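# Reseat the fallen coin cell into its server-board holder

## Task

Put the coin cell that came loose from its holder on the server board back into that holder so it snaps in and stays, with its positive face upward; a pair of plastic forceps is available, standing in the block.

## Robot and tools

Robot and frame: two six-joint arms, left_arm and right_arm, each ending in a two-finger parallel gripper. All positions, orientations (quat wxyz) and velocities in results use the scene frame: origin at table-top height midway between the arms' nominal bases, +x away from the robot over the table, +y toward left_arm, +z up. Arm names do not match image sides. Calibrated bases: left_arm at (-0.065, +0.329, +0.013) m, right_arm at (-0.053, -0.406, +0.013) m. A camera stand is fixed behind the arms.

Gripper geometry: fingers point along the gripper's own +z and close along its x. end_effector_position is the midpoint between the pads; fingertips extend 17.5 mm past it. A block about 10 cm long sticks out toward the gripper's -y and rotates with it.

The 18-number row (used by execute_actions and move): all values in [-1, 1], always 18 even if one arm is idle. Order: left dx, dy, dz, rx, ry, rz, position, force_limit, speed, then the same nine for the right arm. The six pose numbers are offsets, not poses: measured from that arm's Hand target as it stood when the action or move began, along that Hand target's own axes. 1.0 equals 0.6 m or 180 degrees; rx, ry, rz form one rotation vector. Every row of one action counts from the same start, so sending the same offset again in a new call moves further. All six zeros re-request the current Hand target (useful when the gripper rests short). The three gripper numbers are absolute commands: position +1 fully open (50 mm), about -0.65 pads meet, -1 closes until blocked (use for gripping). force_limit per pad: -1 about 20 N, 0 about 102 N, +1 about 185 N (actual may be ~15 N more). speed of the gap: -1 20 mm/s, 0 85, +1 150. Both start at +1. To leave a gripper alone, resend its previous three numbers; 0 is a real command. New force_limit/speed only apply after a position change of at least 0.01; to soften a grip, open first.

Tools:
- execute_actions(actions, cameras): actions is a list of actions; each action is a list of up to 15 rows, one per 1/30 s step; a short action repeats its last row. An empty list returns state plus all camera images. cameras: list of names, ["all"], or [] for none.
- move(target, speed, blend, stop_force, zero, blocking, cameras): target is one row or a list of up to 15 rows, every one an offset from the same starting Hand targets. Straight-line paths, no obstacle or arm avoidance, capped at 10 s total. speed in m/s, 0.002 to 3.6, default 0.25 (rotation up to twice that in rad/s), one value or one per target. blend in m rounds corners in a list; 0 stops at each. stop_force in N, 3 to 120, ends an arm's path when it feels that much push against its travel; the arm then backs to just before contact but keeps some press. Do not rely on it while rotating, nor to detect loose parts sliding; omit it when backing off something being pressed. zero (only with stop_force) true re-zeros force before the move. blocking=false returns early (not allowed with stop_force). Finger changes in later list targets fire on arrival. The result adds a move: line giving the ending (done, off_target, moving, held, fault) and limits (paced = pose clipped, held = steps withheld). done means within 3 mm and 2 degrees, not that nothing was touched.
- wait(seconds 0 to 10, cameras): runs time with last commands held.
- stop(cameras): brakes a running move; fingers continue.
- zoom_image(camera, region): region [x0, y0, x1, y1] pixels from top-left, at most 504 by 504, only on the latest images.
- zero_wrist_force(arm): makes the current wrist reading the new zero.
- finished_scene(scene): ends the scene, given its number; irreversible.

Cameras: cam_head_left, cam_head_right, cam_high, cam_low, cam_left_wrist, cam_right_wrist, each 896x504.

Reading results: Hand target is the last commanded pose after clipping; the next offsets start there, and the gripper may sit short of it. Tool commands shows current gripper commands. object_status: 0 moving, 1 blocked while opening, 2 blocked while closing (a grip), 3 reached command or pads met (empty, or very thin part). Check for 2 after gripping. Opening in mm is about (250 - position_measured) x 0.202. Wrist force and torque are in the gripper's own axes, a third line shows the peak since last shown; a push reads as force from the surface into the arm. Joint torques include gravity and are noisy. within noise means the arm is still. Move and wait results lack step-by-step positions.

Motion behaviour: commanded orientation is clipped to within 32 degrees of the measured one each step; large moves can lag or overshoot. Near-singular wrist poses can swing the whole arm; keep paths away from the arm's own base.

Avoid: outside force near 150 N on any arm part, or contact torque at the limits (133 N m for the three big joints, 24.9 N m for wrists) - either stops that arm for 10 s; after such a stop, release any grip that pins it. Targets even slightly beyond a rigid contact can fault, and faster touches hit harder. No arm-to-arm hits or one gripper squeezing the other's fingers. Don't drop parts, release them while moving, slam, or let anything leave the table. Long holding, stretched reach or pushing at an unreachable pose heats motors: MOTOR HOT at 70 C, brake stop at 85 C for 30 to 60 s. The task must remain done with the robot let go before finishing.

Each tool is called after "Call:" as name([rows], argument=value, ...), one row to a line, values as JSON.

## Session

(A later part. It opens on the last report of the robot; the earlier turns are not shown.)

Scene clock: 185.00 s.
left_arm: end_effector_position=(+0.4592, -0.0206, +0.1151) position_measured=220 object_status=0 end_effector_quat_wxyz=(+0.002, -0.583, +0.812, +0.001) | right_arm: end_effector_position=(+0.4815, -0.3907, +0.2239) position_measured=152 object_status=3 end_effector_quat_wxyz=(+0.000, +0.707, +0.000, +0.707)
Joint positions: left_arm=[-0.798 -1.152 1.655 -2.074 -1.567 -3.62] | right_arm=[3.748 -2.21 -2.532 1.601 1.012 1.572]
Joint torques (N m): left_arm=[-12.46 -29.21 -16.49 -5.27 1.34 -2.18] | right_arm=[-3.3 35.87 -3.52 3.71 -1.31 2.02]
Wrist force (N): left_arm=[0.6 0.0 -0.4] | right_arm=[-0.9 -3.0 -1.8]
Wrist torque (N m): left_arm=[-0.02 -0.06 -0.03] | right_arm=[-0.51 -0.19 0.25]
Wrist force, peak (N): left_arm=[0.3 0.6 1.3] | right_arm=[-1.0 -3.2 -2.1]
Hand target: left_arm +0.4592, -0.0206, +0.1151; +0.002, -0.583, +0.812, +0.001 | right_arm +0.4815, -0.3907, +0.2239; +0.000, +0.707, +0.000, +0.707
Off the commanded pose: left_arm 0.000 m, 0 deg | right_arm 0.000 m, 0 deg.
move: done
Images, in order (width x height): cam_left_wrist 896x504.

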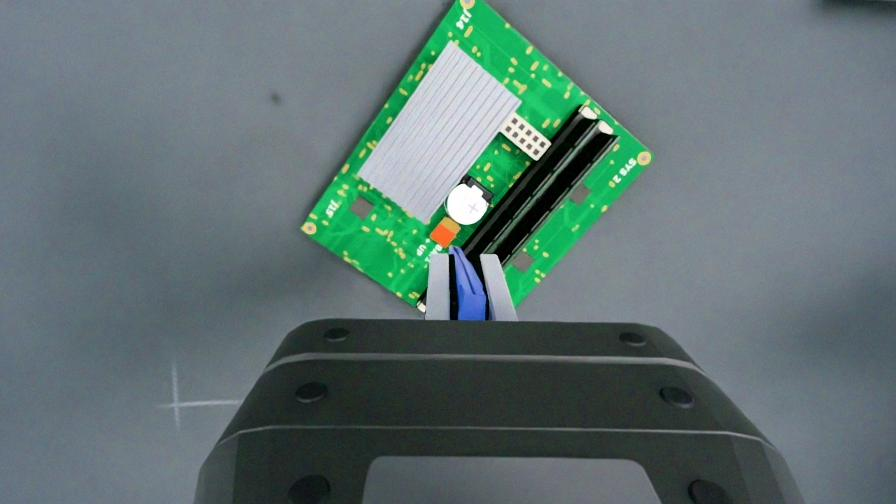

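Call:
move([
  [0.0055,-0.0168,0.01,0,0,0,-0.45,-1,-1,0,0,0,0,0,0,0,-1,-1],
  [0.0055,-0.0168,0.045,0,0,0,-0.45,-1,-1,0,0,0,0,0,0,0,-1,-1],
], speed=0.02, stop_force=15, cameras=["cam_left_wrist"])

Call:
zoom_image(camera="cam_left_wrist", region=[410, 170, 500, 260])

Scene clock: 188.03 s.
left_arm: end_effector_position=(+0.4678, -0.0269, +0.0941) position_measured=220 object_status=3 end_effector_quat_wxyz=(+0.002, -0.583, +0.812, +0.000) | right_arm: end_effector_position=(+0.4815, -0.3907, +0.2239) position_measured=152 object_status=3 end_effector_quat_wxyz=(+0.000, +0.707, +0.000, +0.707)
Joint positions: left_arm=[-0.795 -1.105 1.645 -2.111 -1.567 -3.617] | right_arm=[3.748 -2.21 -2.532 1.601 1.012 1.572]
Joint torques (N m): left_arm=[7.2 -59.17 -28.65 -5.29 0.61 1.72] | right_arm=[-3.67 35.43 -3.33 3.73 -1.39 2.04]
Wrist force (N): left_arm=[0.5 0.0 -0.3] | right_arm=[-1.1 -2.9 -1.7]
Wrist torque (N m): left_arm=[0.03 -0.06 -0.04] | right_arm=[-0.51 -0.15 0.25]
Wrist force, peak (N): left_arm=[1.2 -3.6 -15.5] | right_arm=[-1.1 -3.5 -1.9]
Hand target: left_arm +0.4678, -0.0269, +0.0941; +0.002, -0.583, +0.812, +0.000 (not the last commanded pose) | right_arm +0.4815, -0.3907, +0.2239; +0.000, +0.707, +0.000, +0.707
Off the commanded pose: left_arm 0.006 m, 0 deg | right_arm 0.000 m, 0 deg.
move: contact (left_arm); path passed 1 of 2 targets
Images, in order (width x height): cam_left_wrist 896x504.

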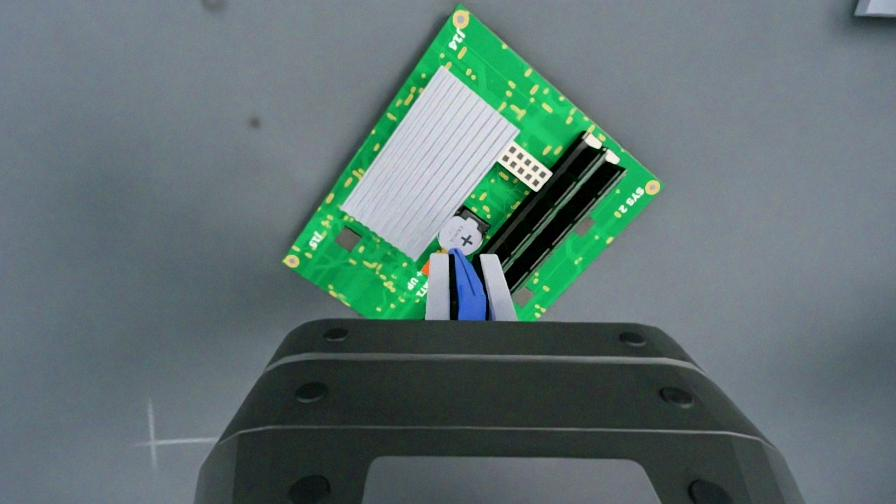

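Scaled by 5.600 from the camera's 896x504 image, which has a finer 1280x720 frame.

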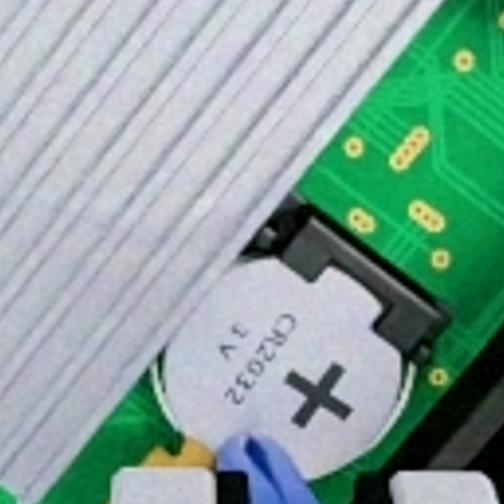

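Call:
move(target=[0,0,0.015,0,0,0,-0.45,-1,-1,0,0,0,0,0,0,0,-1,-1], speed=0.015, stop_force=45)

Call:
move(target=[-0.005,0.025,-0.04,0,0,0,-0.45,-1,-1,0,0,0,0,0,0,0,-1,-1], speed=0.08, cameras=["cam_left_wrist"])

Call:
zoom_image(camera="cam_left_wrist", region=[420, 150, 510, 240])

Scene clock: 189.27 s.
left_arm: end_effector_position=(+0.4680, -0.0271, +0.0922) position_measured=220 object_status=3 end_effector_quat_wxyz=(+0.002, -0.583, +0.812, +0.000) | right_arm: end_effector_position=(+0.4815, -0.3907, +0.2239) position_measured=152 object_status=3 end_effector_quat_wxyz=(+0.000, +0.707, +0.000, +0.707)
Joint positions: left_arm=[-0.795 -1.103 1.648 -2.117 -1.567 -3.617] | right_arm=[3.748 -2.21 -2.532 1.601 1.012 1.572]
Joint torques (N m): left_arm=[6.92 -29.53 -7.55 5.24 0.58 1.45] | right_arm=[-3.47 35.39 -3.66 3.66 -1.3 2.01]
Wrist force (N): left_arm=[1.7 -10.0 -45.4] | right_arm=[-1.1 -2.8 -1.9]
Wrist torque (N m): left_arm=[0.08 -0.08 -0.03] | right_arm=[-0.50 -0.16 0.25]
Wrist force, peak (N): left_arm=[2.2 -8.7 -61.7] | right_arm=[-1.3 -3.2 -2.0]
Hand target: left_arm +0.4680, -0.0272, +0.0922; +0.002, -0.583, +0.812, +0.000 (not the last commanded pose) | right_arm +0.4815, -0.3907, +0.2239; +0.000, +0.707, +0.000, +0.707
Off the commanded pose: left_arm 0.007 m, 0 deg | right_arm 0.000 m, 0 deg.
move: contact (left_arm)

Scene clock: 190.03 s.
left_arm: end_effector_position=(+0.4546, -0.0196, +0.1162) position_measured=220 object_status=3 end_effector_quat_wxyz=(+0.002, -0.583, +0.812, +0.000) end_effector_velocity=(+0.001, -0.001, -0.001) end_effector_angular_velocity=(-0.003, -0.002, -0.002) | right_arm: end_effector_position=(+0.4815, -0.3907, +0.2239) position_measured=152 object_status=3 end_effector_quat_wxyz=(+0.000, +0.707, +0.000, +0.707)
Joint positions: left_arm=[-0.803 -1.163 1.67 -2.078 -1.567 -3.624] | right_arm=[3.748 -2.21 -2.532 1.601 1.012 1.572]
Joint velocities: left_arm=[0 0.003 -0.002 -0.005 0 0.001] | right_arm=[within noise]
Joint torques (N m): left_arm=[1.39 -27.82 -29.05 -5.89 0.67 0.53] | right_arm=[-2.34 35.73 -4.13 3.58 -1.41 1.9]
Wrist force (N): left_arm=[0.7 -0.1 -0.2] | right_arm=[-1.1 -3.1 -1.8]
Wrist torque (N m): left_arm=[-0.02 -0.07 0.02] | right_arm=[-0.53 -0.15 0.25]
Wrist force, peak (N): left_arm=[1.7 -10.2 -44.8] | right_arm=[-1.2 -3.1 -1.9]
Hand target: left_arm +0.4547, -0.0196, +0.1162; +0.002, -0.583, +0.812, +0.000 | right_arm +0.4815, -0.3907, +0.2239; +0.000, +0.707, +0.000, +0.707
Off the commanded pose: left_arm 0.000 m, 0 deg | right_arm 0.000 m, 0 deg.
move: done
Images, in order (width x height): cam_left_wrist 896x504.

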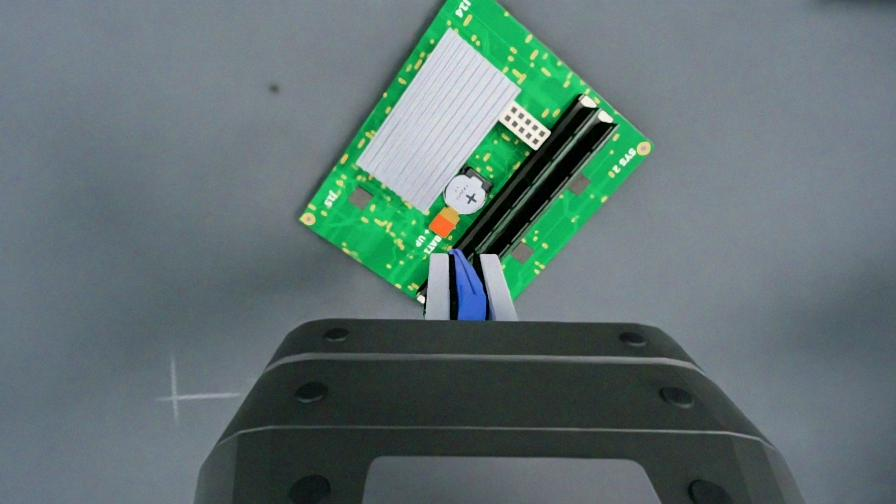

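Scaled by 5.600 from the camera's 896x504 image, which has a finer 1280x720 frame.

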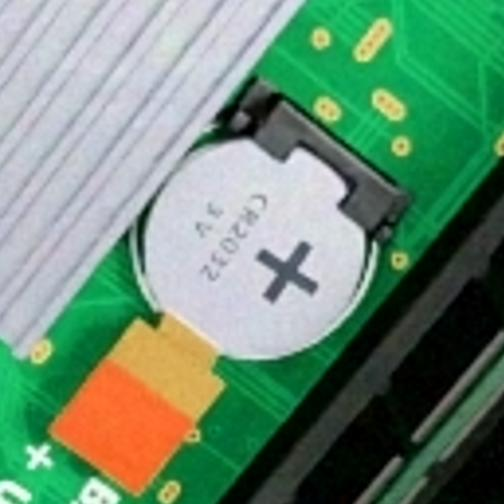

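Call:
move(target=[0,0,-0.12,0,0,0,-0.45,-1,-1,0,0,0,0,0,0,0,-1,-1], speed=0.15)

Call:
finished_scene(scene=1)

Scene clock: 191.20 s.
left_arm: end_effector_position=(+0.4544, -0.0197, +0.1882) position_measured=220 object_status=3 end_effector_quat_wxyz=(+0.002, -0.583, +0.812, +0.000) | right_arm: end_effector_position=(+0.4815, -0.3907, +0.2239) position_measured=152 object_status=3 end_effector_quat_wxyz=(+0.000, +0.707, +0.000, +0.707)
Joint positions: left_arm=[-0.803 -1.233 1.568 -1.907 -1.567 -3.625] | right_arm=[3.748 -2.21 -2.532 1.601 1.012 1.572]
Joint torques (N m): left_arm=[-12.8 -28.73 -25.68 -2.3 -0.03 -2.12] | right_arm=[-2.74 35.16 -3.38 3.73 -1.3 1.97]
Wrist force (N): left_arm=[0.5 -0.2 -0.3] | right_arm=[-1.2 -3.0 -1.8]
Wrist torque (N m): left_arm=[0.00 -0.08 0.03] | right_arm=[-0.52 -0.14 0.25]
Wrist force, peak (N): left_arm=[0.6 -0.2 -2.8] | right_arm=[-1.2 -3.3 -2.0]
Hand target: left_arm +0.4544, -0.0197, +0.1882; +0.002, -0.583, +0.812, +0.000 | right_arm +0.4815, -0.3907, +0.2239; +0.000, +0.707, +0.000, +0.707
Off the commanded pose: left_arm 0.000 m, 0 deg | right_arm 0.000 m, 0 deg.
move: done

The scene is finished: the task was done.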